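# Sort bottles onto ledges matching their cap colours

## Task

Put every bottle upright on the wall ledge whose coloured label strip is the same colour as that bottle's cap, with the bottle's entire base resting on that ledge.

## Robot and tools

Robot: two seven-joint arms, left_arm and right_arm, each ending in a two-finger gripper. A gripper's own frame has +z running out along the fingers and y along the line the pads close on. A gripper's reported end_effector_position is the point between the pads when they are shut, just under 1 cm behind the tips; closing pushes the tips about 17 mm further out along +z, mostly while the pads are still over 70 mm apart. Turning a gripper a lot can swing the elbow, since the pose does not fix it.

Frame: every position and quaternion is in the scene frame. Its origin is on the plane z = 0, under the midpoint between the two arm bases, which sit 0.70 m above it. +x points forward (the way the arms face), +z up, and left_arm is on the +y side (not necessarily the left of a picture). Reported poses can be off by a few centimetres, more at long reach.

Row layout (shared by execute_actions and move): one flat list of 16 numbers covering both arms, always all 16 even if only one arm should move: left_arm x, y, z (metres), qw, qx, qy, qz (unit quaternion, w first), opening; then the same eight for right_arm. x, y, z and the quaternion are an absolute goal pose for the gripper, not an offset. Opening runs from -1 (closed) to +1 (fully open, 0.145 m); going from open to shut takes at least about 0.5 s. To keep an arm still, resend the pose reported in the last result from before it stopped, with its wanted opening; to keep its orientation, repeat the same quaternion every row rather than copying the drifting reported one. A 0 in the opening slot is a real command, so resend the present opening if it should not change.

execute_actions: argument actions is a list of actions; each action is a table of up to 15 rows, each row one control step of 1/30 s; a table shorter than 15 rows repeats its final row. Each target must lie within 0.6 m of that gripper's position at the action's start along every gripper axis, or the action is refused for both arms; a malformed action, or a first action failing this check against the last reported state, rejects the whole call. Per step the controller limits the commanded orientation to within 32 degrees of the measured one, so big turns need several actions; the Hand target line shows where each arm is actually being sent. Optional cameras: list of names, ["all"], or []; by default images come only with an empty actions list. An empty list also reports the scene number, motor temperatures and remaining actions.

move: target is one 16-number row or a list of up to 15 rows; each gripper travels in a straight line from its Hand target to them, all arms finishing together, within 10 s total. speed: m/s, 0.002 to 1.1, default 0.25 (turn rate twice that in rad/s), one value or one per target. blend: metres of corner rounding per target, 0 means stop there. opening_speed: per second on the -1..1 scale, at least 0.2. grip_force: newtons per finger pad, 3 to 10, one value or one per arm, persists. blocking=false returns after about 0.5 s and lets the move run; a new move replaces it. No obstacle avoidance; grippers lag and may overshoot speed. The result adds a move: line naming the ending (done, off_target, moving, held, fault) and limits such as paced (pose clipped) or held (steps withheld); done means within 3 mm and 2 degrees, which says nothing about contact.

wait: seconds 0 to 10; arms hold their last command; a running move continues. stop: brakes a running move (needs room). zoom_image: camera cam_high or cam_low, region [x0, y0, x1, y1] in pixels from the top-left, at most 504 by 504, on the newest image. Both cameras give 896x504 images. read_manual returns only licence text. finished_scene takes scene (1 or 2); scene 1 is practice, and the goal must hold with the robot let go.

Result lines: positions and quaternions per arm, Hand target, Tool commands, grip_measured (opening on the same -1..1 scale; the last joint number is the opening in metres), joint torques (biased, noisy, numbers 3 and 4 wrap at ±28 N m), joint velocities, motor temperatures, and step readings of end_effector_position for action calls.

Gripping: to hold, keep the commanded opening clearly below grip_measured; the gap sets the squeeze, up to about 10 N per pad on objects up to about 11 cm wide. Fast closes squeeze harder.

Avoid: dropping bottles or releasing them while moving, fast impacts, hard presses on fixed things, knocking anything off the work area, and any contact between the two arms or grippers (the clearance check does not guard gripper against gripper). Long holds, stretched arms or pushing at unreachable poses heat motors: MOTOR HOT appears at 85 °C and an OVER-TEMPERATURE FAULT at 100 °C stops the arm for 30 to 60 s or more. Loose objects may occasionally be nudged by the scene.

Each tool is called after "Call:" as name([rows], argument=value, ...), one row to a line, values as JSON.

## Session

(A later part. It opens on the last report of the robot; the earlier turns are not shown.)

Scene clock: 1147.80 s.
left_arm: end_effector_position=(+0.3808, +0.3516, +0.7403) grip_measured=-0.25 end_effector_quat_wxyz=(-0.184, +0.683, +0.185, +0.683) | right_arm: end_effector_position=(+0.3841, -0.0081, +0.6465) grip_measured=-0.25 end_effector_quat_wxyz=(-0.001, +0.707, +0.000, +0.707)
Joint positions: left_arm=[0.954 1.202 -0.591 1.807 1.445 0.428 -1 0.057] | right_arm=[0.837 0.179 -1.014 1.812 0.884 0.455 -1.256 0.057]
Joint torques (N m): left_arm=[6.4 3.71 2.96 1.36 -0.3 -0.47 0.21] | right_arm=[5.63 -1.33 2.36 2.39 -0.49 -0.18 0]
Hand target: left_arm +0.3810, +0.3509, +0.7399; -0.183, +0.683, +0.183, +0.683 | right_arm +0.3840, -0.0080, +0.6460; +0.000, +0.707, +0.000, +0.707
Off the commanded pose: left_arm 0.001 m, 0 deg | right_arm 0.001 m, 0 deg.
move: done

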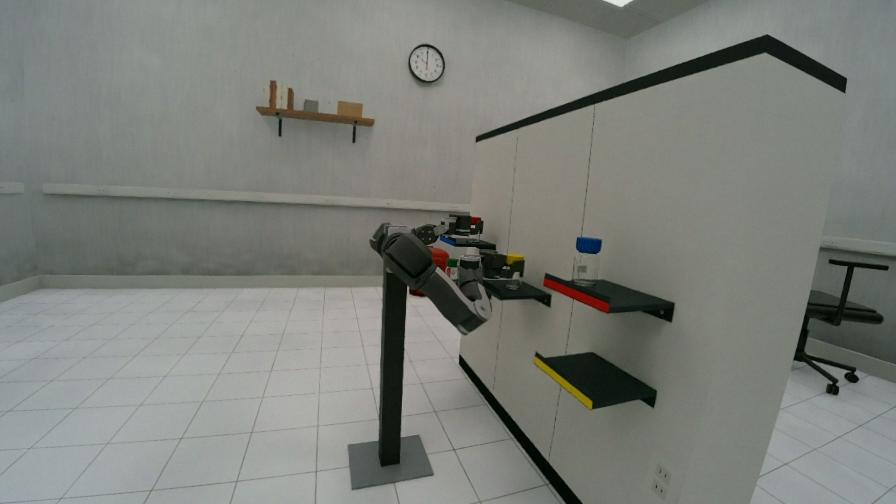

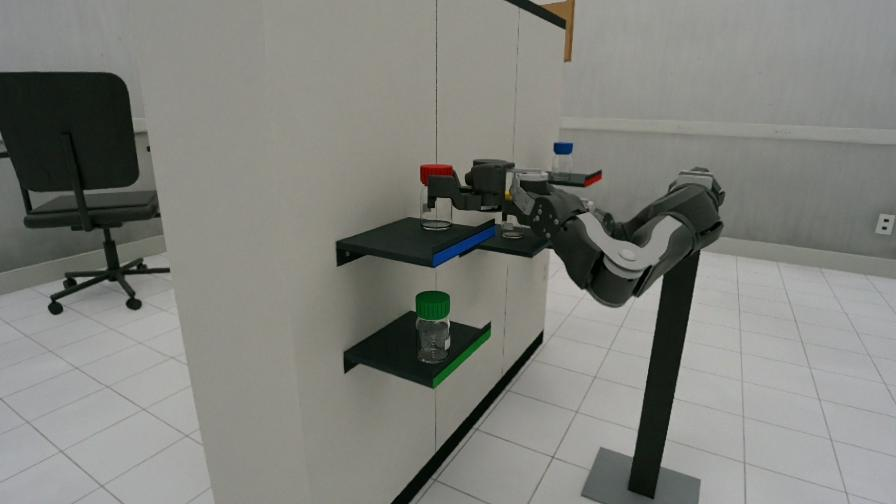

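Call:
move([
  [0.381, 0.351, 0.79, -0.183, 0.683, 0.183, 0.683, -0.6, 0.384, -0.008, 0.71, 0, 0.7071, 0, 0.7071, -0.6],
  [0.385, 0.205, 0.76, 0, 0.7071, 0, 0.7071, -0.6, 0.385, -0.205, 0.70, 0, 0.7071, 0, 0.7071, -0.6],
  [0.385, 0.0, 0.70, 0, 0.7071, 0, 0.7071, -0.6, 0.385, -0.205, 0.60, 0, 0.7071, 0, 0.7071, -0.6],
  [0.385, 0.0, 0.656, 0, 0.7071, 0, 0.7071, -0.6, 0.385, -0.37, 0.590, 0.183, 0.683, -0.183, 0.683, -0.6],
], speed=[0.06, 0.12, 0.12, 0.1], blend=[0.01, 0.02, 0.02, 0], cameras=["all"])

Call:
zoom_image(camera="cam_high", region=[440, 190, 700, 420])

Call:
zoom_image(camera="cam_low", region=[400, 130, 620, 270])

Scene clock: 1178.87 s.
left_arm: end_effector_position=(+0.3846, +0.0000, +0.6561) grip_measured=-0.25 end_effector_quat_wxyz=(+0.000, +0.709, +0.001, +0.705) | right_arm: end_effector_position=(+0.3848, -0.3684, +0.5839) grip_measured=-0.25 end_effector_quat_wxyz=(+0.182, +0.691, -0.179, +0.676)
Joint positions: left_arm=[1.038 0.218 -1.19 1.793 1.098 0.327 -1.395 0.057] | right_arm=[0.331 1.062 -0.451 1.635 1.095 -0.016 -0.788 0.057]
Joint torques (N m): left_arm=[8.56 -0.49 2.1 2.1 -0.6 -0.31 0.2] | right_arm=[5.39 6.08 5.46 2.21 -0.46 -0.64 -0.14]
Hand target: left_arm +0.3850, +0.0001, +0.6561; +0.000, +0.707, +0.000, +0.707 | right_arm +0.3849, -0.3700, +0.5899; +0.183, +0.683, -0.183, +0.683
Off the commanded pose: left_arm 0.000 m, 0 deg | right_arm 0.006 m, 1 deg.
move: off_target (right_arm)

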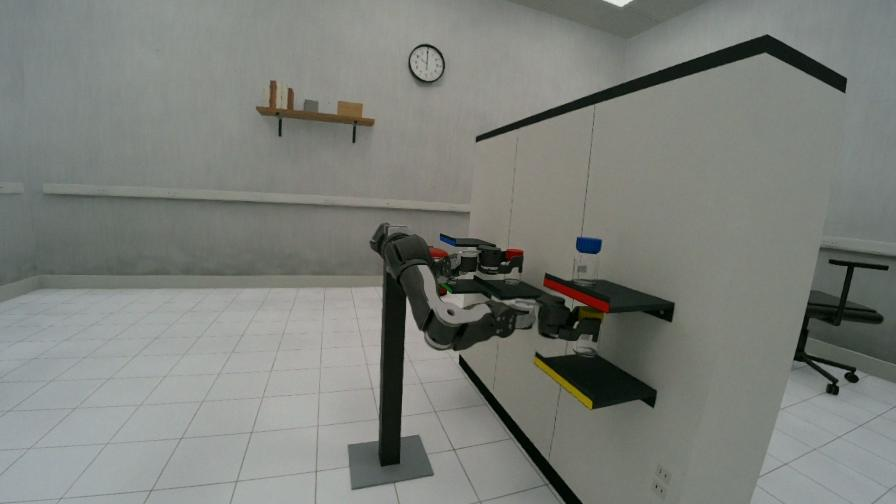

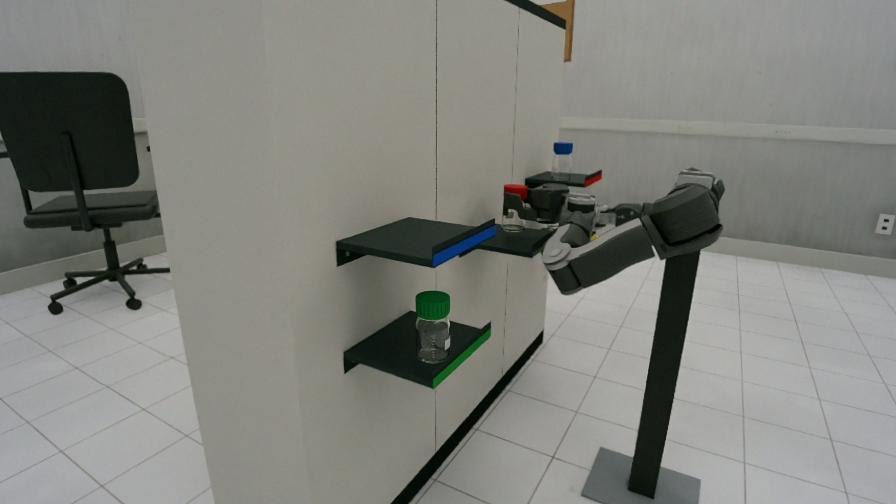

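Scaled by 1.938 from the camera's 896x504 image, which has a finer 1280x720 frame.

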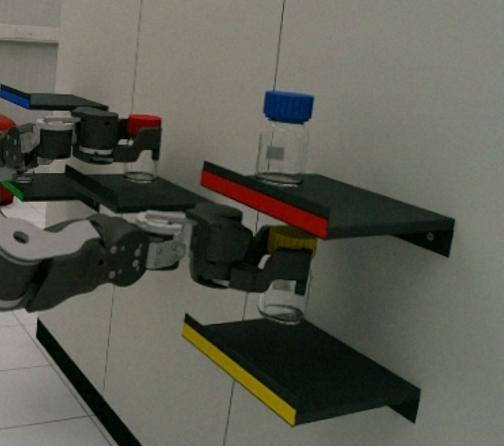

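Scaled by 2.291 from the camera's 896x504 image, which has a finer 1280x720 frame.

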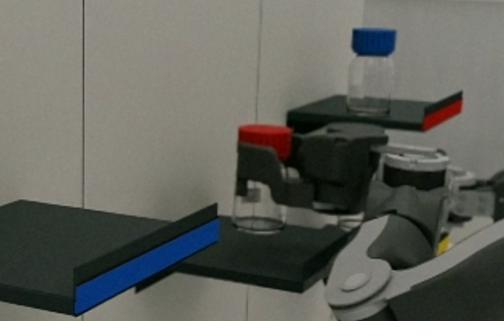

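Call:
move([
  [0.385, 0.0, 0.650, 0, 0.7071, 0, 0.7071, -0.6, 0.385, -0.37, 0.568, 0.183, 0.683, -0.183, 0.683, -0.6],
  [0.385, 0.0, 0.645, 0, 0.7071, 0, 0.7071, -0.6, 0.385, -0.37, 0.561, 0.183, 0.683, -0.183, 0.683, -0.6],
], speed=[0.03, 0.015], cameras=[])

Scene clock: 1195.93 s.
left_arm: end_effector_position=(+0.3846, -0.0001, +0.6451) grip_measured=-0.25 end_effector_quat_wxyz=(+0.000, +0.709, +0.001, +0.705) | right_arm: end_effector_position=(+0.3844, -0.3712, +0.5599) grip_measured=-0.25 end_effector_quat_wxyz=(+0.184, +0.686, -0.186, +0.679)
Joint positions: left_arm=[1.037 0.234 -1.239 1.782 1.093 0.272 -1.394 0.057] | right_arm=[0.293 0.999 -0.454 1.563 1.031 -0.089 -0.764 0.057]
Joint torques (N m): left_arm=[8.53 -0.49 2.14 2.1 -0.6 -0.3 0.2] | right_arm=[4.52 5.45 3.33 2.22 -0.59 -0.64 0.17]
Hand target: left_arm +0.3850, +0.0000, +0.6450; +0.000, +0.707, +0.000, +0.707 | right_arm +0.3850, -0.3699, +0.5611; +0.183, +0.683, -0.183, +0.683
Off the commanded pose: left_arm 0.000 m, 0 deg | right_arm 0.002 m, 1 deg.
move: done
No camera images: "cameras" was empty.

Call:
move(target=[0.385, 0.0, 0.641, 0, 0.7071, 0, 0.7071, -0.6, 0.385, -0.37, 0.556, 0.183, 0.683, -0.183, 0.683, -0.6], speed=0.015, cameras=["all"])

Call:
zoom_image(camera="cam_high", region=[460, 220, 560, 310])

Call:
zoom_image(camera="cam_high", region=[520, 290, 660, 420])

Call:
zoom_image(camera="cam_low", region=[460, 150, 600, 260])

Scene clock: 1205.67 s.
left_arm: end_effector_position=(+0.3845, -0.0002, +0.6409) grip_measured=-0.25 end_effector_quat_wxyz=(+0.000, +0.709, +0.001, +0.705) | right_arm: end_effector_position=(+0.3844, -0.3713, +0.5549) grip_measured=-0.25 end_effector_quat_wxyz=(+0.185, +0.686, -0.186, +0.679)
Joint positions: left_arm=[1.037 0.239 -1.256 1.777 1.091 0.252 -1.394 0.057] | right_arm=[0.286 0.986 -0.454 1.549 1.018 -0.101 -0.757 0.057]
Joint torques (N m): left_arm=[8.61 -0.46 2.17 2.1 -0.62 -0.31 0.21] | right_arm=[4.42 5.47 3.4 2.24 -0.6 -0.63 0.18]
Hand target: left_arm +0.3850, +0.0000, +0.6410; +0.000, +0.707, +0.000, +0.707 | right_arm +0.3850, -0.3699, +0.5560; +0.183, +0.683, -0.183, +0.683
Off the commanded pose: left_arm 0.001 m, 0 deg | right_arm 0.002 m, 1 deg.
move: done

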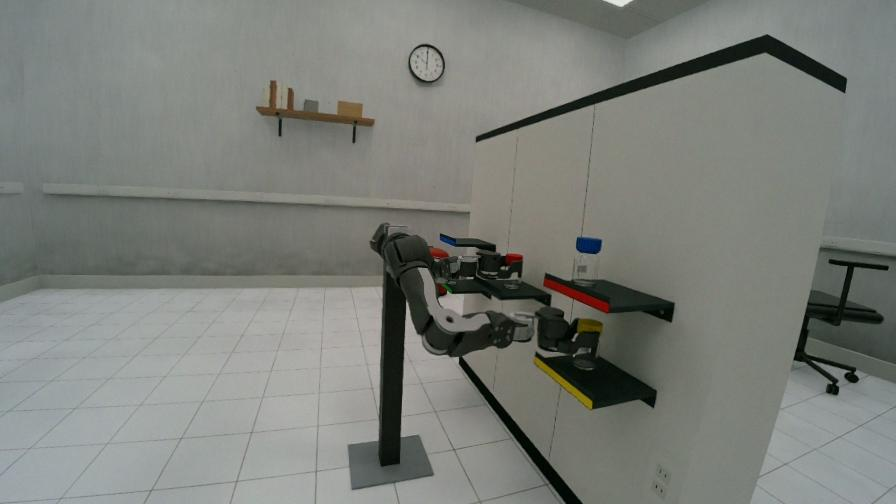

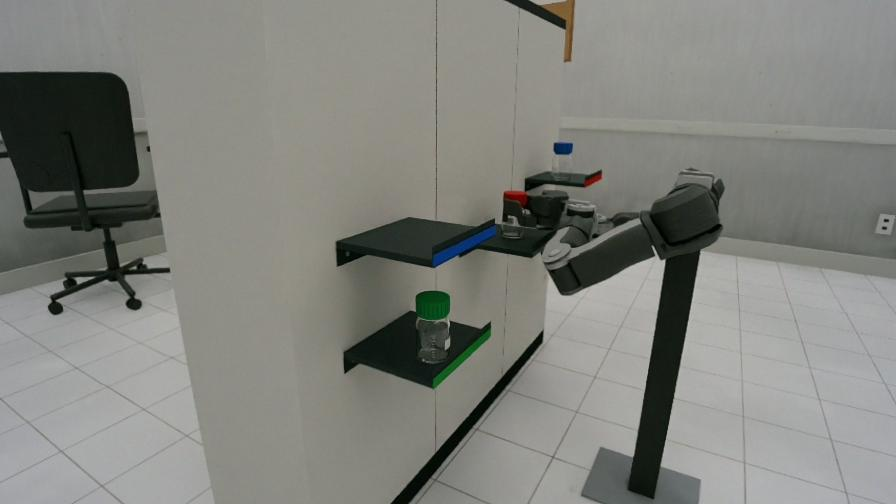

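Scaled by 5.040 from the camera's 896x504 image, which has a finer 1280x720 frame.

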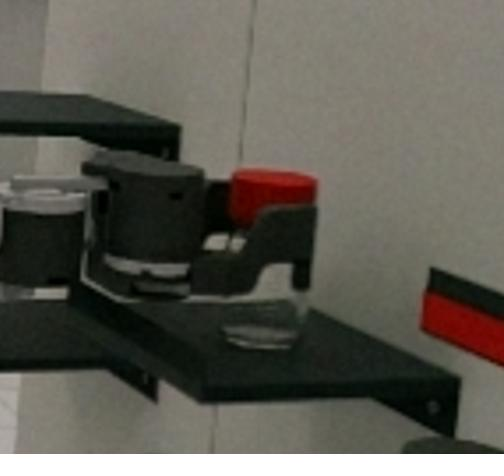

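Scaled by 3.600 from the camera's 896x504 image, which has a finer 1280x720 frame.

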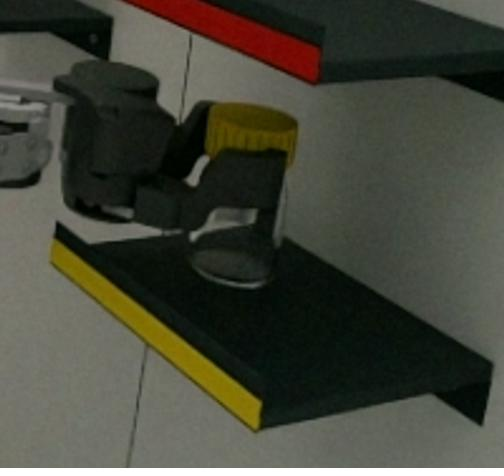

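Scaled by 3.600 from the camera's 896x504 image, which has a finer 1280x720 frame.

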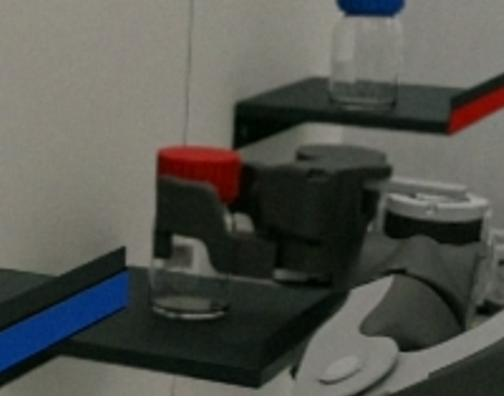

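Call:
move(target=[0.385, 0.0, 0.637, 0, 0.7071, 0, 0.7071, -0.6, 0.385, -0.37, 0.551, 0.183, 0.683, -0.183, 0.683, -0.6], speed=0.015, cameras=[])

Scene clock: 1215.97 s.
left_arm: end_effector_position=(+0.3848, +0.0003, +0.6404) grip_measured=-0.25 end_effector_quat_wxyz=(+0.001, +0.705, +0.003, +0.709) | right_arm: end_effector_position=(+0.3844, -0.3714, +0.5504) grip_measured=-0.25 end_effector_quat_wxyz=(+0.185, +0.685, -0.186, +0.679)
Joint positions: left_arm=[1.037 0.242 -1.267 1.774 1.078 0.234 -1.393 0.057] | right_arm=[0.28 0.973 -0.454 1.534 1.005 -0.113 -0.75 0.057]
Joint torques (N m): left_arm=[7.48 -0.36 1.84 1.89 -0.44 -0.24 0.23] | right_arm=[4.34 5.53 3.29 2.1 -0.54 -0.62 0.22]
Hand target: left_arm +0.3850, +0.0001, +0.6370; +0.000, +0.707, +0.000, +0.707 | right_arm +0.3850, -0.3699, +0.5510; +0.183, +0.683, -0.183, +0.683
Off the commanded pose: left_arm 0.003 m, 0 deg | right_arm 0.002 m, 1 deg.
move: done
No camera images: "cameras" was empty.

Call:
move([
  [0.385, 0.0, 0.6405, 0, 0.7071, 0, 0.7071, -0.6, 0.385, -0.37, 0.547, 0.183, 0.683, -0.183, 0.683, -0.6],
  [0.385, 0.0, 0.6405, 0, 0.7071, 0, 0.7071, 0.15, 0.385, -0.37, 0.547, 0.183, 0.683, -0.183, 0.683, -0.6],
], speed=0.015, opening_speed=0.6, cameras=["all"])

Call:
zoom_image(camera="cam_high", region=[520, 290, 660, 420])

Scene clock: 1228.90 s.
left_arm: end_effector_position=(+0.3849, +0.0000, +0.6398) grip_measured=+0.15 end_effector_quat_wxyz=(+0.000, +0.707, +0.001, +0.707) | right_arm: end_effector_position=(+0.3848, -0.3715, +0.5501) grip_measured=-0.25 end_effector_quat_wxyz=(+0.186, +0.680, -0.184, +0.684)
Joint positions: left_arm=[1.039 0.242 -1.267 1.774 1.086 0.239 -1.393 0.087] | right_arm=[0.279 0.965 -0.454 1.523 0.987 -0.129 -0.745 0.057]
Joint torques (N m): left_arm=[9.01 -0.67 2.89 2.76 -0.34 -0.1 0.11] | right_arm=[3.73 4.97 3 1.94 -0.25 -0.41 0.22]
Hand target: left_arm +0.3850, +0.0000, +0.6405; +0.000, +0.707, +0.000, +0.707 | right_arm +0.3850, -0.3700, +0.5470; +0.183, +0.683, -0.183, +0.683
Off the commanded pose: left_arm 0.001 m, 0 deg | right_arm 0.003 m, 1 deg.
move: done

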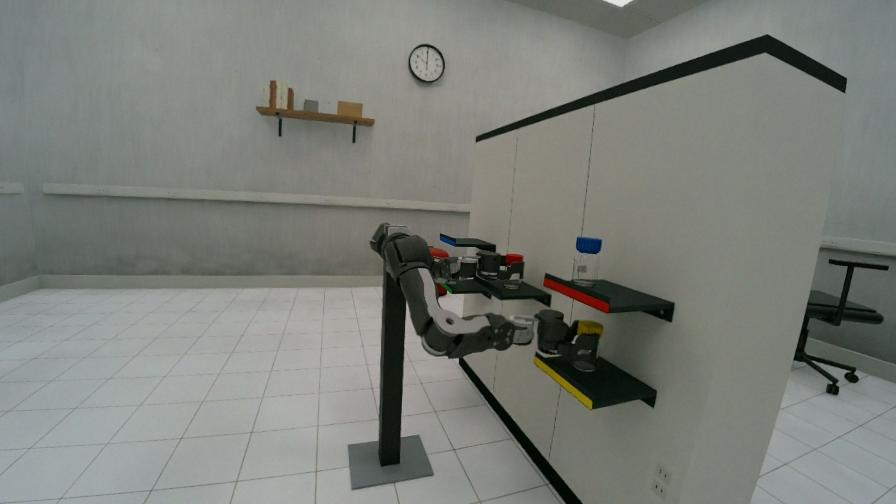

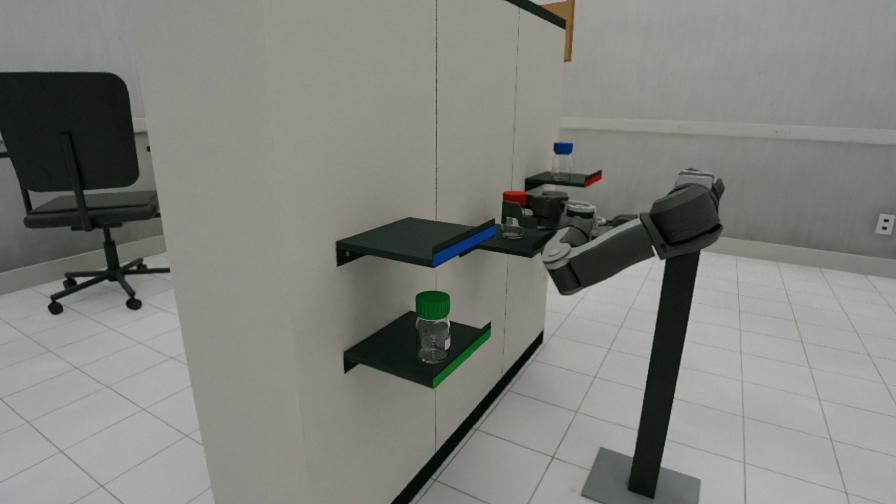

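Scaled by 3.600 from the camera's 896x504 image, which has a finer 1280x720 frame.

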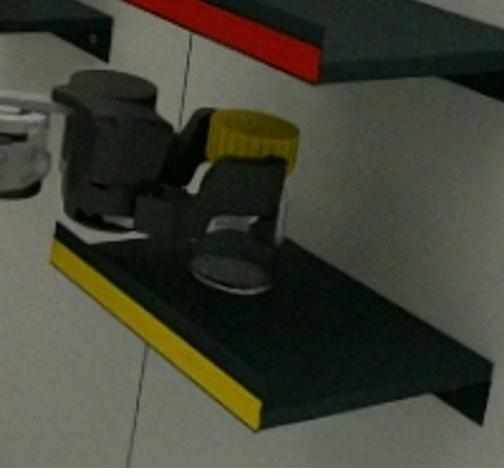

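Call:
move([
  [0.385, 0.0, 0.74, 0, 0.7071, 0, 0.7071, 0.15, 0.385, -0.37, 0.575, 0.183, 0.683, -0.183, 0.683, -0.6],
  [0.385, 0.205, 0.72, 0, 0.7071, 0, 0.7071, 0.15, 0.385, -0.405, 0.575, 0.183, 0.683, -0.183, 0.683, -0.6],
  [0.385, 0.205, 0.72, 0, 0.7071, 0, 0.7071, 0.15, 0.385, -0.405, 0.556, 0.183, 0.683, -0.183, 0.683, -0.6],
  [0.385, 0.205, 0.72, 0, 0.7071, 0, 0.7071, 0.15, 0.385, -0.405, 0.550, 0.183, 0.683, -0.183, 0.683, -0.6],
], speed=[0.06, 0.1, 0.03, 0.015], blend=[0.005, 0.005, 0.0, 0], cameras=["all"])

Call:
zoom_image(camera="cam_high", region=[520, 290, 660, 420])

Scene clock: 1267.93 s.
left_arm: end_effector_position=(+0.3849, +0.2063, +0.7209) grip_measured=+0.15 end_effector_quat_wxyz=(-0.004, +0.706, +0.001, +0.708) | right_arm: end_effector_position=(+0.3845, -0.4063, +0.5501) grip_measured=-0.25 end_effector_quat_wxyz=(+0.185, +0.684, -0.186, +0.680)
Joint positions: left_arm=[1.055 1.138 -0.831 2.037 1.493 0.328 -0.815 0.087] | right_arm=[0.29 1.038 -0.454 1.418 1.081 -0.174 -0.621 0.057]
Joint torques (N m): left_arm=[6.37 1.89 2.89 0.77 -0.18 -0.56 0.23] | right_arm=[4.15 6.08 3.52 1.84 -0.38 -0.63 0.21]
Hand target: left_arm +0.3850, +0.2049, +0.7200; +0.000, +0.707, +0.000, +0.707 | right_arm +0.3850, -0.4050, +0.5500; +0.183, +0.683, -0.183, +0.683
Off the commanded pose: left_arm 0.002 m, 0 deg | right_arm 0.001 m, 1 deg.
move: done

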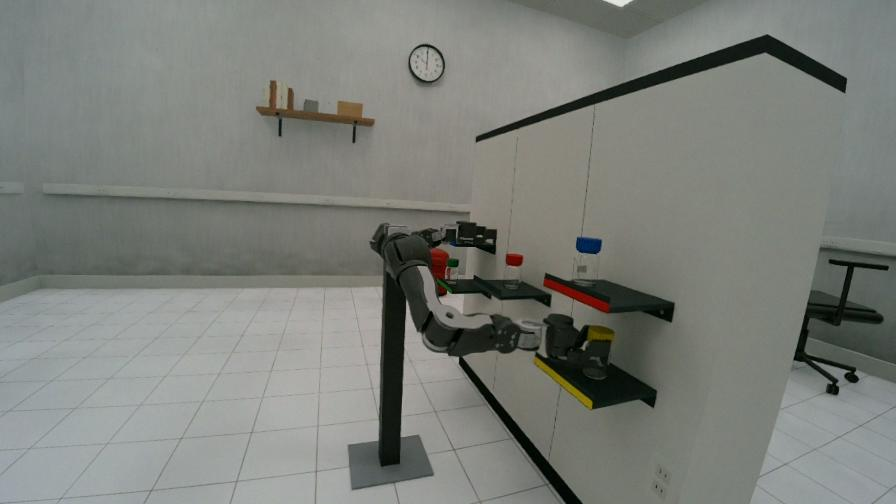

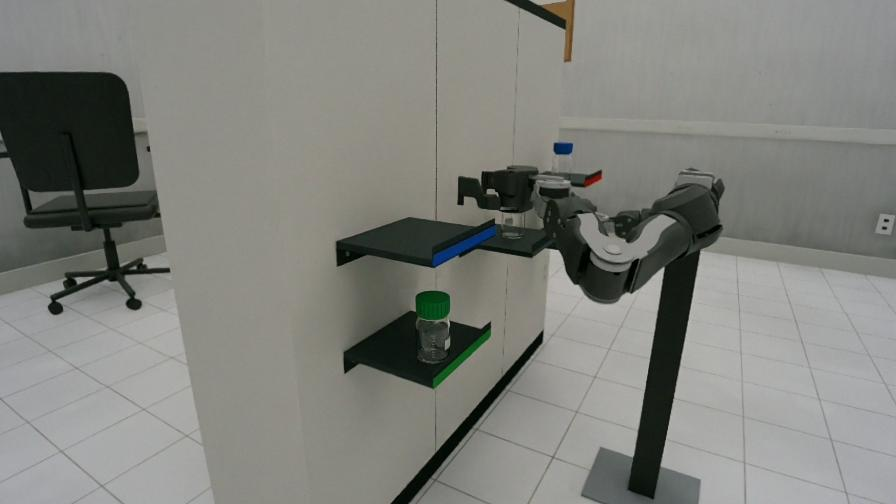

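Scaled by 3.600 from the camera's 896x504 image, which has a finer 1280x720 frame.

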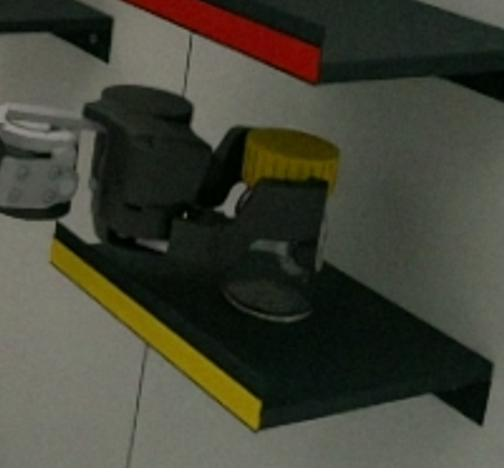

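Call:
move([
  [0.385, 0.205, 0.72, 0, 0.7071, 0, 0.7071, 0.15, 0.385, -0.405, 0.547, 0.183, 0.683, -0.183, 0.683, -0.6],
  [0.385, 0.205, 0.72, 0, 0.7071, 0, 0.7071, 0.15, 0.385, -0.405, 0.5495, 0.183, 0.683, -0.183, 0.683, -0.6],
], speed=[0.015, 0.015], cameras=[])

Scene clock: 1282.03 s.
left_arm: end_effector_position=(+0.3849, +0.2063, +0.7209) grip_measured=+0.15 end_effector_quat_wxyz=(-0.004, +0.706, +0.001, +0.708) | right_arm: end_effector_position=(+0.3849, -0.4058, +0.5499) grip_measured=-0.25 end_effector_quat_wxyz=(+0.185, +0.681, -0.184, +0.684)
Joint positions: left_arm=[1.055 1.138 -0.831 2.037 1.493 0.328 -0.815 0.087] | right_arm=[0.289 1.032 -0.454 1.413 1.071 -0.185 -0.617 0.057]
Joint torques (N m): left_arm=[6.34 1.89 2.91 0.79 -0.18 -0.56 0.23] | right_arm=[4.18 7.11 3.79 2.63 -0.1 -0.32 0.13]
Hand target: left_arm +0.3850, +0.2049, +0.7200; +0.000, +0.707, +0.000, +0.707 | right_arm +0.3850, -0.4049, +0.5495; +0.183, +0.683, -0.183, +0.683
Off the commanded pose: left_arm 0.002 m, 0 deg | right_arm 0.001 m, 0 deg.
move: done
No camera images: "cameras" was empty.

Call:
move([
  [0.385, 0.205, 0.72, 0, 0.7071, 0, 0.7071, 0.15, 0.385, -0.405, 0.5495, 0.183, 0.683, -0.183, 0.683, 0.15],
  [0.385, 0.205, 0.72, 0, 0.7071, 0, 0.7071, 0.15, 0.315, -0.365, 0.553, 0.183, 0.683, -0.183, 0.683, 0.15],
], speed=[0.03, 0.06], opening_speed=0.6, cameras=["all"])

Call:
zoom_image(camera="cam_high", region=[520, 290, 660, 420])

Scene clock: 1299.30 s.
left_arm: end_effector_position=(+0.3849, +0.2063, +0.7209) grip_measured=+0.15 end_effector_quat_wxyz=(-0.004, +0.706, +0.001, +0.708) | right_arm: end_effector_position=(+0.3150, -0.3636, +0.5504) grip_measured=+0.15 end_effector_quat_wxyz=(+0.181, +0.687, -0.181, +0.680)
Joint positions: left_arm=[1.055 1.138 -0.831 2.037 1.493 0.328 -0.815 0.087] | right_arm=[-0.189 1.244 -0.306 1.864 1.095 -0.349 -0.917 0.087]
Joint torques (N m): left_arm=[6.37 1.89 2.89 0.77 -0.18 -0.56 0.23] | right_arm=[2.65 7.05 4.7 1.89 -0.42 -0.41 -0.16]
Hand target: left_arm +0.3850, +0.2049, +0.7200; +0.000, +0.707, +0.000, +0.707 | right_arm +0.3150, -0.3650, +0.5529; +0.183, +0.683, -0.183, +0.683
Off the commanded pose: left_arm 0.002 m, 0 deg | right_arm 0.003 m, 1 deg.
move: done

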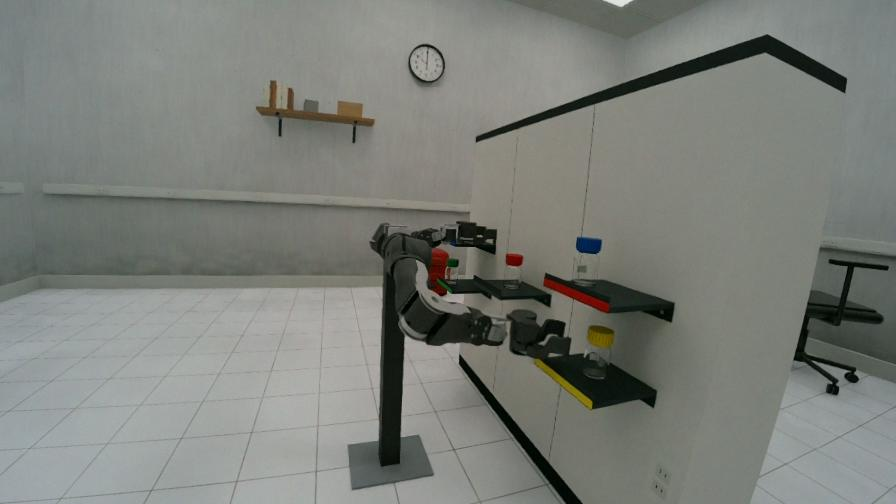

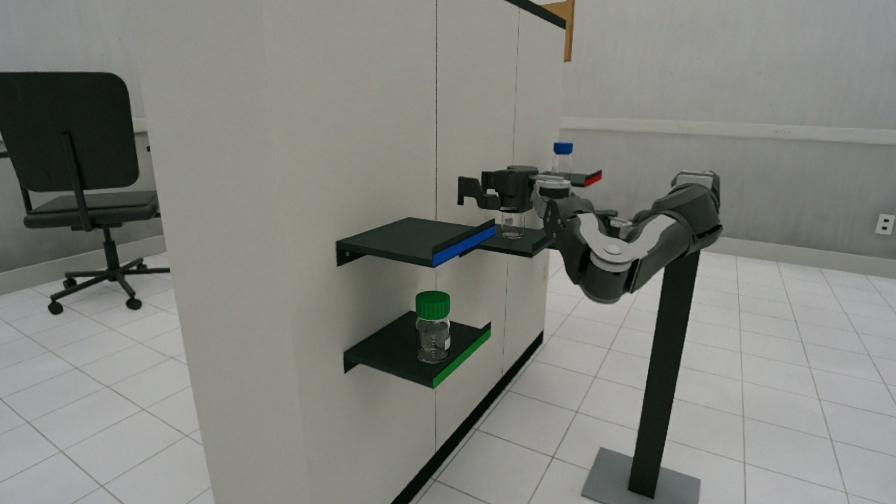

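Scaled by 3.600 from the camera's 896x504 image, which has a finer 1280x720 frame.

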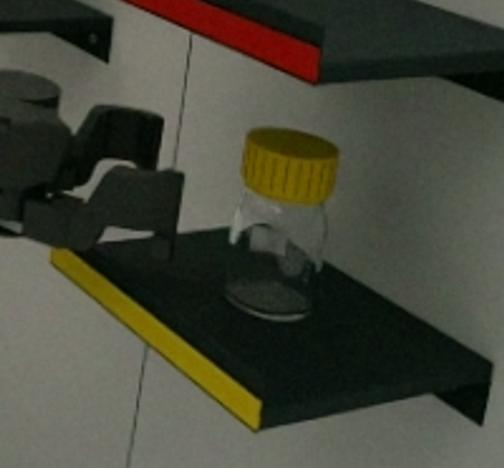

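Call:
move([
  [0.385, 0.205, 0.72, 0, 0.7071, 0, 0.7071, 0.15, 0.33, -0.24, 0.575, 0.0923, 0.7010, -0.0923, 0.7010, 0.15],
  [0.385, 0.205, 0.72, 0, 0.7071, 0, 0.7071, 0.15, 0.385, -0.205, 0.62, 0, 0.7071, 0, 0.7071, 0.15],
  [0.385, 0.205, 0.72, 0, 0.7071, 0, 0.7071, 0.15, 0.385, -0.205, 0.73, 0, 0.7071, 0, 0.7071, 0.6],
  [0.385, 0.205, 0.72, 0, 0.7071, 0, 0.7071, 0.15, 0.384, -0.008, 0.735, 0, 0.7071, 0, 0.7071, 0.6],
  [0.385, 0.205, 0.72, 0, 0.7071, 0, 0.7071, 0.15, 0.384, -0.008, 0.645, 0, 0.7071, 0, 0.7071, 0.6],
], speed=[0.1, 0.12, 0.12, 0.12, 0.08], blend=[0.02, 0.02, 0.0, 0.01, 0], cameras=["all"])

Call:
zoom_image(camera="cam_high", region=[440, 190, 620, 330])

Call:
zoom_image(camera="cam_low", region=[440, 130, 620, 270])

Scene clock: 1320.60 s.
left_arm: end_effector_position=(+0.3849, +0.2063, +0.7209) grip_measured=+0.15 end_effector_quat_wxyz=(-0.004, +0.706, +0.001, +0.708) | right_arm: end_effector_position=(+0.3841, -0.0092, +0.6449) grip_measured=+0.60 end_effector_quat_wxyz=(+0.002, +0.708, -0.002, +0.706)
Joint positions: left_arm=[1.055 1.138 -0.831 2.037 1.493 0.328 -0.815 0.087] | right_arm=[0.921 0.228 -1.112 1.811 0.983 0.374 -1.325 0.119]
Joint torques (N m): left_arm=[6.37 1.89 2.91 0.79 -0.18 -0.55 0.23] | right_arm=[5.92 -1.17 2.62 2.21 -0.53 -0.18 0.19]
Hand target: left_arm +0.3850, +0.2049, +0.7200; +0.000, +0.707, +0.000, +0.707 | right_arm +0.3840, -0.0080, +0.6450; +0.000, +0.707, +0.000, +0.707
Off the commanded pose: left_arm 0.002 m, 0 deg | right_arm 0.001 m, 0 deg.
move: done

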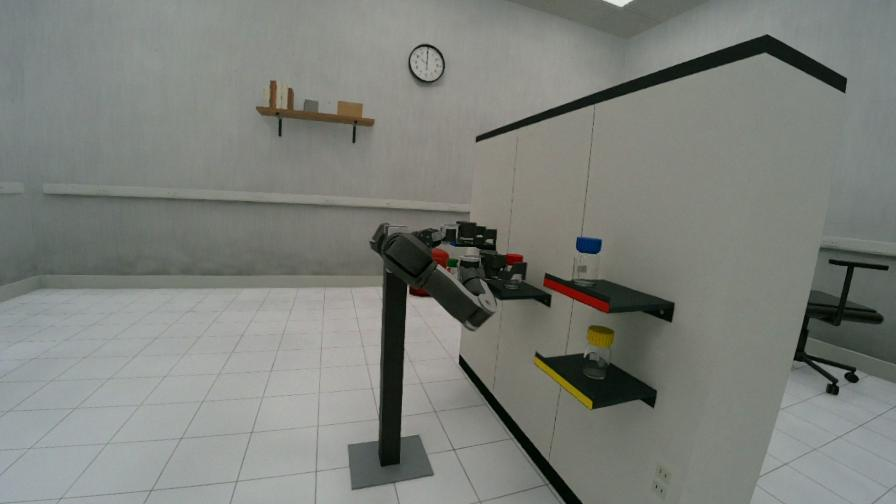

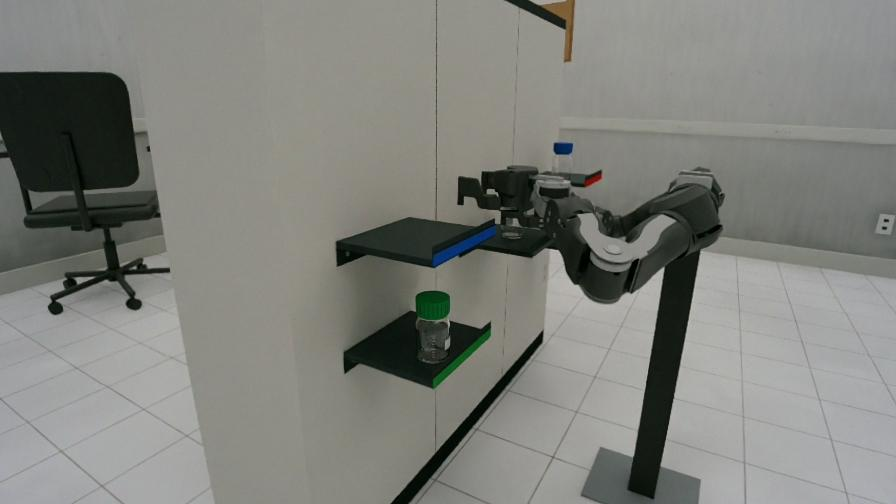

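Scaled by 2.800 from the camera's 896x504 image, which has a finer 1280x720 frame.

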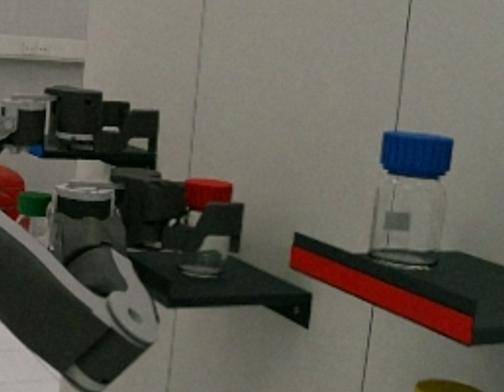

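Scaled by 2.800 from the camera's 896x504 image, which has a finer 1280x720 frame.

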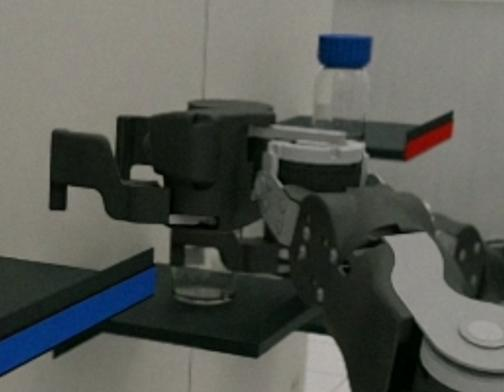

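Call:
move([
  [0.385, 0.205, 0.72, 0, 0.7071, 0, 0.7071, 0.15, 0.384, -0.008, 0.645, 0, 0.7071, 0, 0.7071, -0.6],
  [0.385, 0.205, 0.72, 0, 0.7071, 0, 0.7071, 0.15, 0.384, -0.008, 0.72, 0, 0.7071, 0, 0.7071, -0.6],
  [0.385, 0.205, 0.72, 0, 0.7071, 0, 0.7071, 0.15, 0.385, -0.205, 0.86, 0, 0.7071, 0, 0.7071, -0.6],
], speed=[0.1, 0.06, 0.12], blend=[0, 0.02, 0.0], opening_speed=0.6, cameras=["all"])

Scene clock: 1354.87 s.
left_arm: end_effector_position=(+0.3849, +0.2063, +0.7209) grip_measured=+0.15 end_effector_quat_wxyz=(-0.004, +0.706, +0.001, +0.708) | right_arm: end_effector_position=(+0.3857, -0.2058, +0.8591) grip_measured=-0.26 end_effector_quat_wxyz=(+0.004, +0.664, +0.008, +0.748)
Joint positions: left_arm=[1.055 1.138 -0.831 2.037 1.493 0.328 -0.815 0.087] | right_arm=[1.439 0.878 -0.618 1.802 1.559 0.785 -0.83 0.056]
Joint torques (N m): left_arm=[6.34 1.89 2.89 0.77 -0.18 -0.56 0.23] | right_arm=[6.34 0.78 2.56 0.2 -0.2 -0.24 0.17]
Hand target: left_arm +0.3850, +0.2049, +0.7200; +0.000, +0.707, +0.000, +0.707 | right_arm +0.3852, -0.2050, +0.8599; +0.003, +0.664, +0.010, +0.748
Off the commanded pose: left_arm 0.002 m, 0 deg | right_arm 0.001 m, 7 deg.
joint sent to its limit (right arm) — joint 5 (forearm roll), upper limit; joint 6 (wrist pitch), upper limit. The joint targets are off in orientation, not in position.
move: off_target (right_arm)

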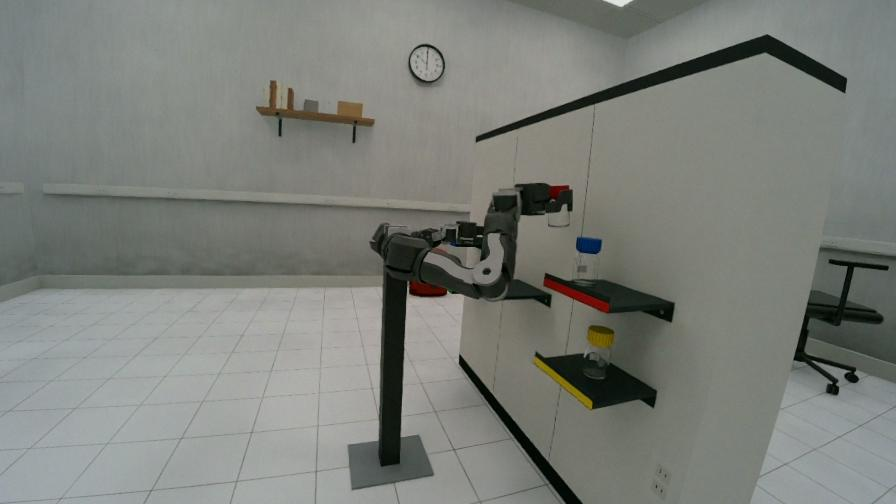

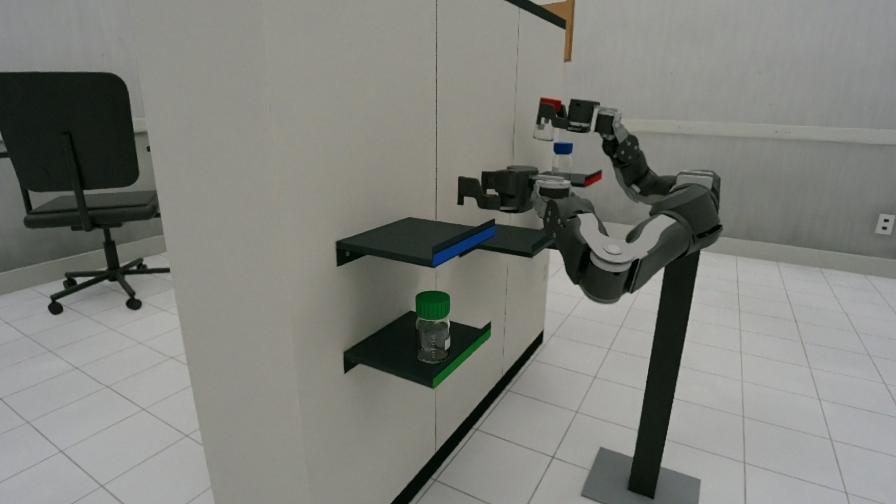

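Call:
move([
  [0.385, 0.205, 0.72, 0, 0.7071, 0, 0.7071, 0.15, 0.385, -0.44, 0.86, 0.0616, 0.7044, -0.0616, 0.7044, -0.6],
  [0.385, 0.205, 0.72, 0, 0.7071, 0, 0.7071, 0.15, 0.385, -0.44, 0.77, 0.0616, 0.7044, -0.0616, 0.7044, -0.6],
], speed=[0.1, 0.08], blend=[0.0, 0.0], cameras=["all"])

Call:
zoom_image(camera="cam_high", region=[520, 190, 700, 340])

Call:
zoom_image(camera="cam_low", region=[500, 100, 660, 220])

Scene clock: 1381.97 s.
left_arm: end_effector_position=(+0.3849, +0.2063, +0.7209) grip_measured=+0.15 end_effector_quat_wxyz=(-0.004, +0.706, +0.001, +0.708) | right_arm: end_effector_position=(+0.3860, -0.4392, +0.7648) grip_measured=-0.26 end_effector_quat_wxyz=(+0.060, +0.712, -0.060, +0.697)
Joint positions: left_arm=[1.055 1.138 -0.831 2.037 1.493 0.328 -0.815 0.087] | right_arm=[1.219 1.427 -0.795 1.279 1.387 0.412 0.035 0.056]
Joint torques (N m): left_arm=[6.34 1.89 2.89 0.77 -0.18 -0.56 0.23] | right_arm=[4.76 3.47 5.14 1.24 0.23 -0.82 -0.16]
Hand target: left_arm +0.3850, +0.2049, +0.7200; +0.000, +0.707, +0.000, +0.707 | right_arm +0.3850, -0.4400, +0.7699; +0.062, +0.705, -0.062, +0.704
Off the commanded pose: left_arm 0.002 m, 0 deg | right_arm 0.005 m, 1 deg.
move: off_target (right_arm)

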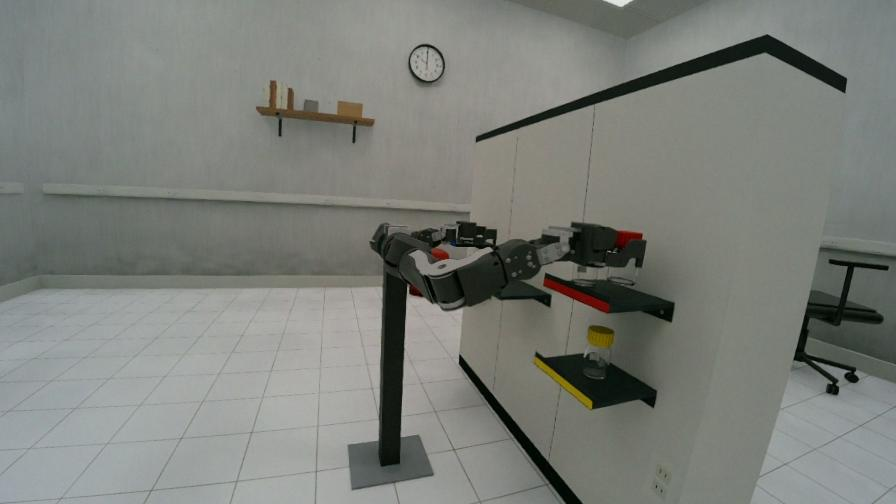

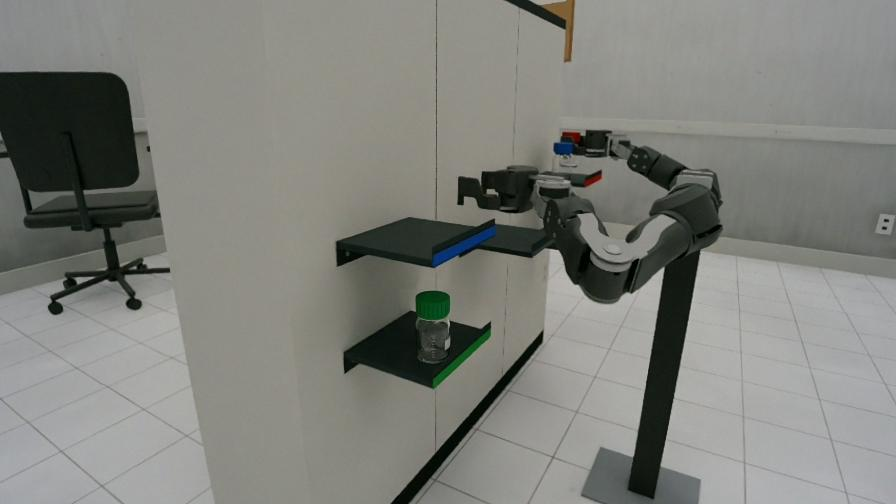

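Scaled by 2.800 from the camera's 896x504 image, which has a finer 1280x720 frame.

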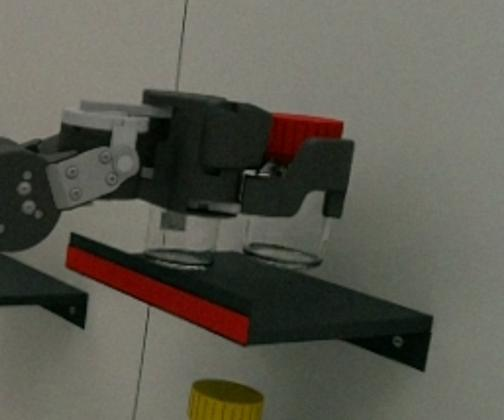

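Scaled by 3.150 from the camera's 896x504 image, which has a finer 1280x720 frame.

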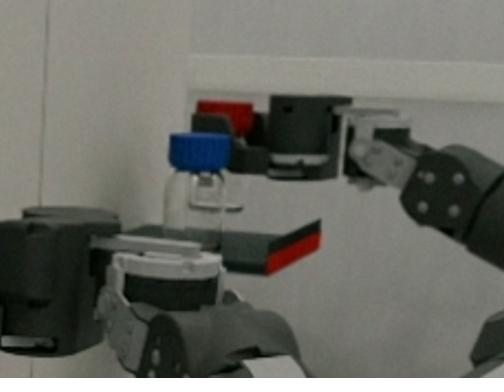

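Call:
move([
  [0.385, 0.205, 0.72, 0, 0.7071, 0, 0.7071, 0.15, 0.38, -0.44, 0.752, 0.0616, 0.7044, -0.0616, 0.7044, -0.6],
  [0.385, 0.205, 0.72, 0, 0.7071, 0, 0.7071, 0.15, 0.38, -0.44, 0.746, 0.0616, 0.7044, -0.0616, 0.7044, -0.6],
], speed=[0.03, 0.015], cameras=["all"])

Call:
zoom_image(camera="cam_high", region=[520, 190, 700, 340])

Scene clock: 1413.53 s.
left_arm: end_effector_position=(+0.3849, +0.2063, +0.7209) grip_measured=+0.15 end_effector_quat_wxyz=(-0.004, +0.706, +0.001, +0.708) | right_arm: end_effector_position=(+0.3808, -0.4388, +0.7428) grip_measured=-0.26 end_effector_quat_wxyz=(+0.059, +0.710, -0.060, +0.699)
Joint positions: left_arm=[1.055 1.138 -0.831 2.037 1.493 0.328 -0.815 0.087] | right_arm=[1.077 1.493 -0.795 1.336 1.465 0.28 0.018 0.056]
Joint torques (N m): left_arm=[6.34 1.89 2.89 0.79 -0.18 -0.55 0.23] | right_arm=[3.92 4.92 4.72 0.99 0.21 -0.82 -0.17]
Hand target: left_arm +0.3850, +0.2049, +0.7200; +0.000, +0.707, +0.000, +0.707 | right_arm +0.3800, -0.4399, +0.7460; +0.062, +0.704, -0.061, +0.704
Off the commanded pose: left_arm 0.002 m, 0 deg | right_arm 0.004 m, 1 deg.
move: off_target (right_arm)

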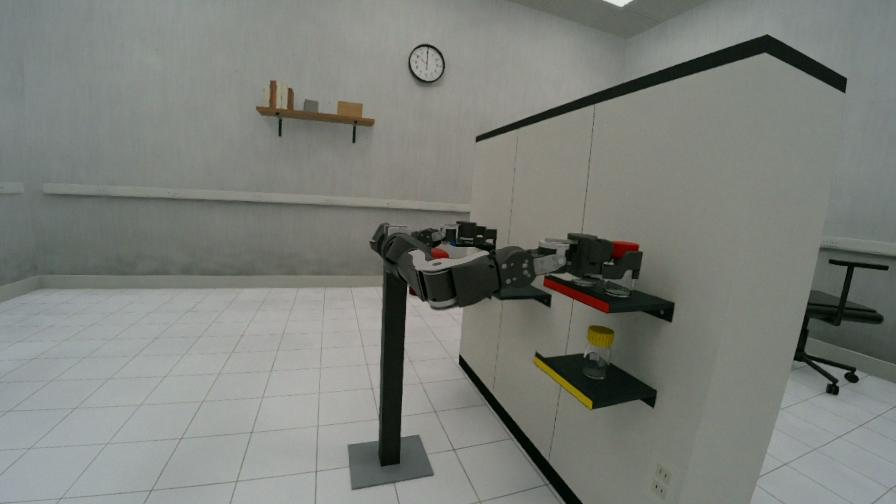

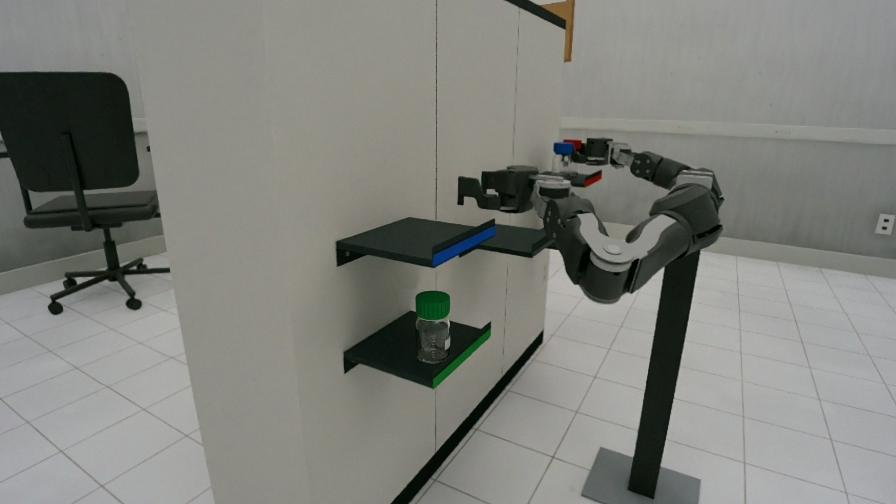

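Scaled by 2.800 from the camera's 896x504 image, which has a finer 1280x720 frame.

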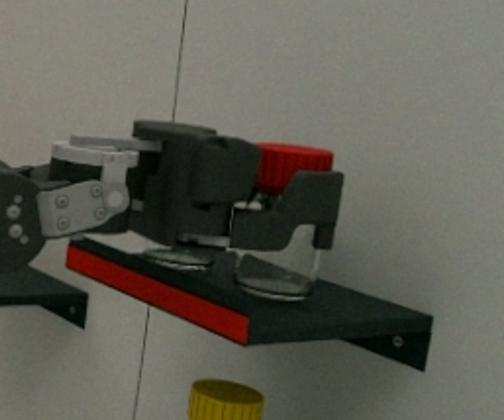

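Call:
move([
  [0.385, 0.205, 0.72, 0, 0.7071, 0, 0.7071, 0.15, 0.38, -0.44, 0.742, 0.0616, 0.7044, -0.0616, 0.7044, -0.6],
], speed=[0.015], cameras=[])

Call:
move([
  [0.385, 0.205, 0.72, 0, 0.7071, 0, 0.7071, 0.15, 0.38, -0.44, 0.738, 0.0616, 0.7044, -0.0616, 0.7044, -0.6],
], speed=[0.015], cameras=[])

Scene clock: 1423.63 s.
left_arm: end_effector_position=(+0.3849, +0.2063, +0.7209) grip_measured=+0.15 end_effector_quat_wxyz=(-0.004, +0.706, +0.001, +0.708) | right_arm: end_effector_position=(+0.3808, -0.4387, +0.7396) grip_measured=-0.26 end_effector_quat_wxyz=(+0.059, +0.709, -0.059, +0.701)
Joint positions: left_arm=[1.055 1.138 -0.831 2.037 1.493 0.328 -0.815 0.087] | right_arm=[1.056 1.498 -0.795 1.34 1.473 0.258 0.017 0.056]
Joint torques (N m): left_arm=[6.34 1.89 2.91 0.77 -0.18 -0.55 0.23] | right_arm=[3.73 5.08 4.46 0.91 0.22 -0.78 -0.18]
Hand target: left_arm +0.3850, +0.2049, +0.7200; +0.000, +0.707, +0.000, +0.707 | right_arm +0.3800, -0.4399, +0.7420; +0.062, +0.704, -0.062, +0.704
Off the commanded pose: left_arm 0.002 m, 0 deg | right_arm 0.003 m, 1 deg.
move: done
No camera images: "cameras" was empty.

Scene clock: 1424.33 s.
left_arm: end_effector_position=(+0.3849, +0.2063, +0.7209) grip_measured=+0.15 end_effector_quat_wxyz=(-0.004, +0.706, +0.001, +0.708) | right_arm: end_effector_position=(+0.3804, -0.4390, +0.7394) grip_measured=-0.26 end_effector_quat_wxyz=(+0.060, +0.703, -0.059, +0.706)
Joint positions: left_arm=[1.055 1.138 -0.831 2.037 1.493 0.328 -0.815 0.087] | right_arm=[1.04 1.504 -0.795 1.344 1.48 0.228 0.016 0.056]
Joint torques (N m): left_arm=[6.37 1.91 2.89 0.79 -0.18 -0.56 0.23] | right_arm=[3.34 5.13 3.97 0.83 0.23 -0.49 -0.18]
Hand target: left_arm +0.3850, +0.2049, +0.7200; +0.000, +0.707, +0.000, +0.707 | right_arm +0.3800, -0.4401, +0.7380; +0.062, +0.704, -0.062, +0.704
Off the commanded pose: left_arm 0.002 m, 0 deg | right_arm 0.002 m, 0 deg.
move: done
No camera images: "cameras" was empty.


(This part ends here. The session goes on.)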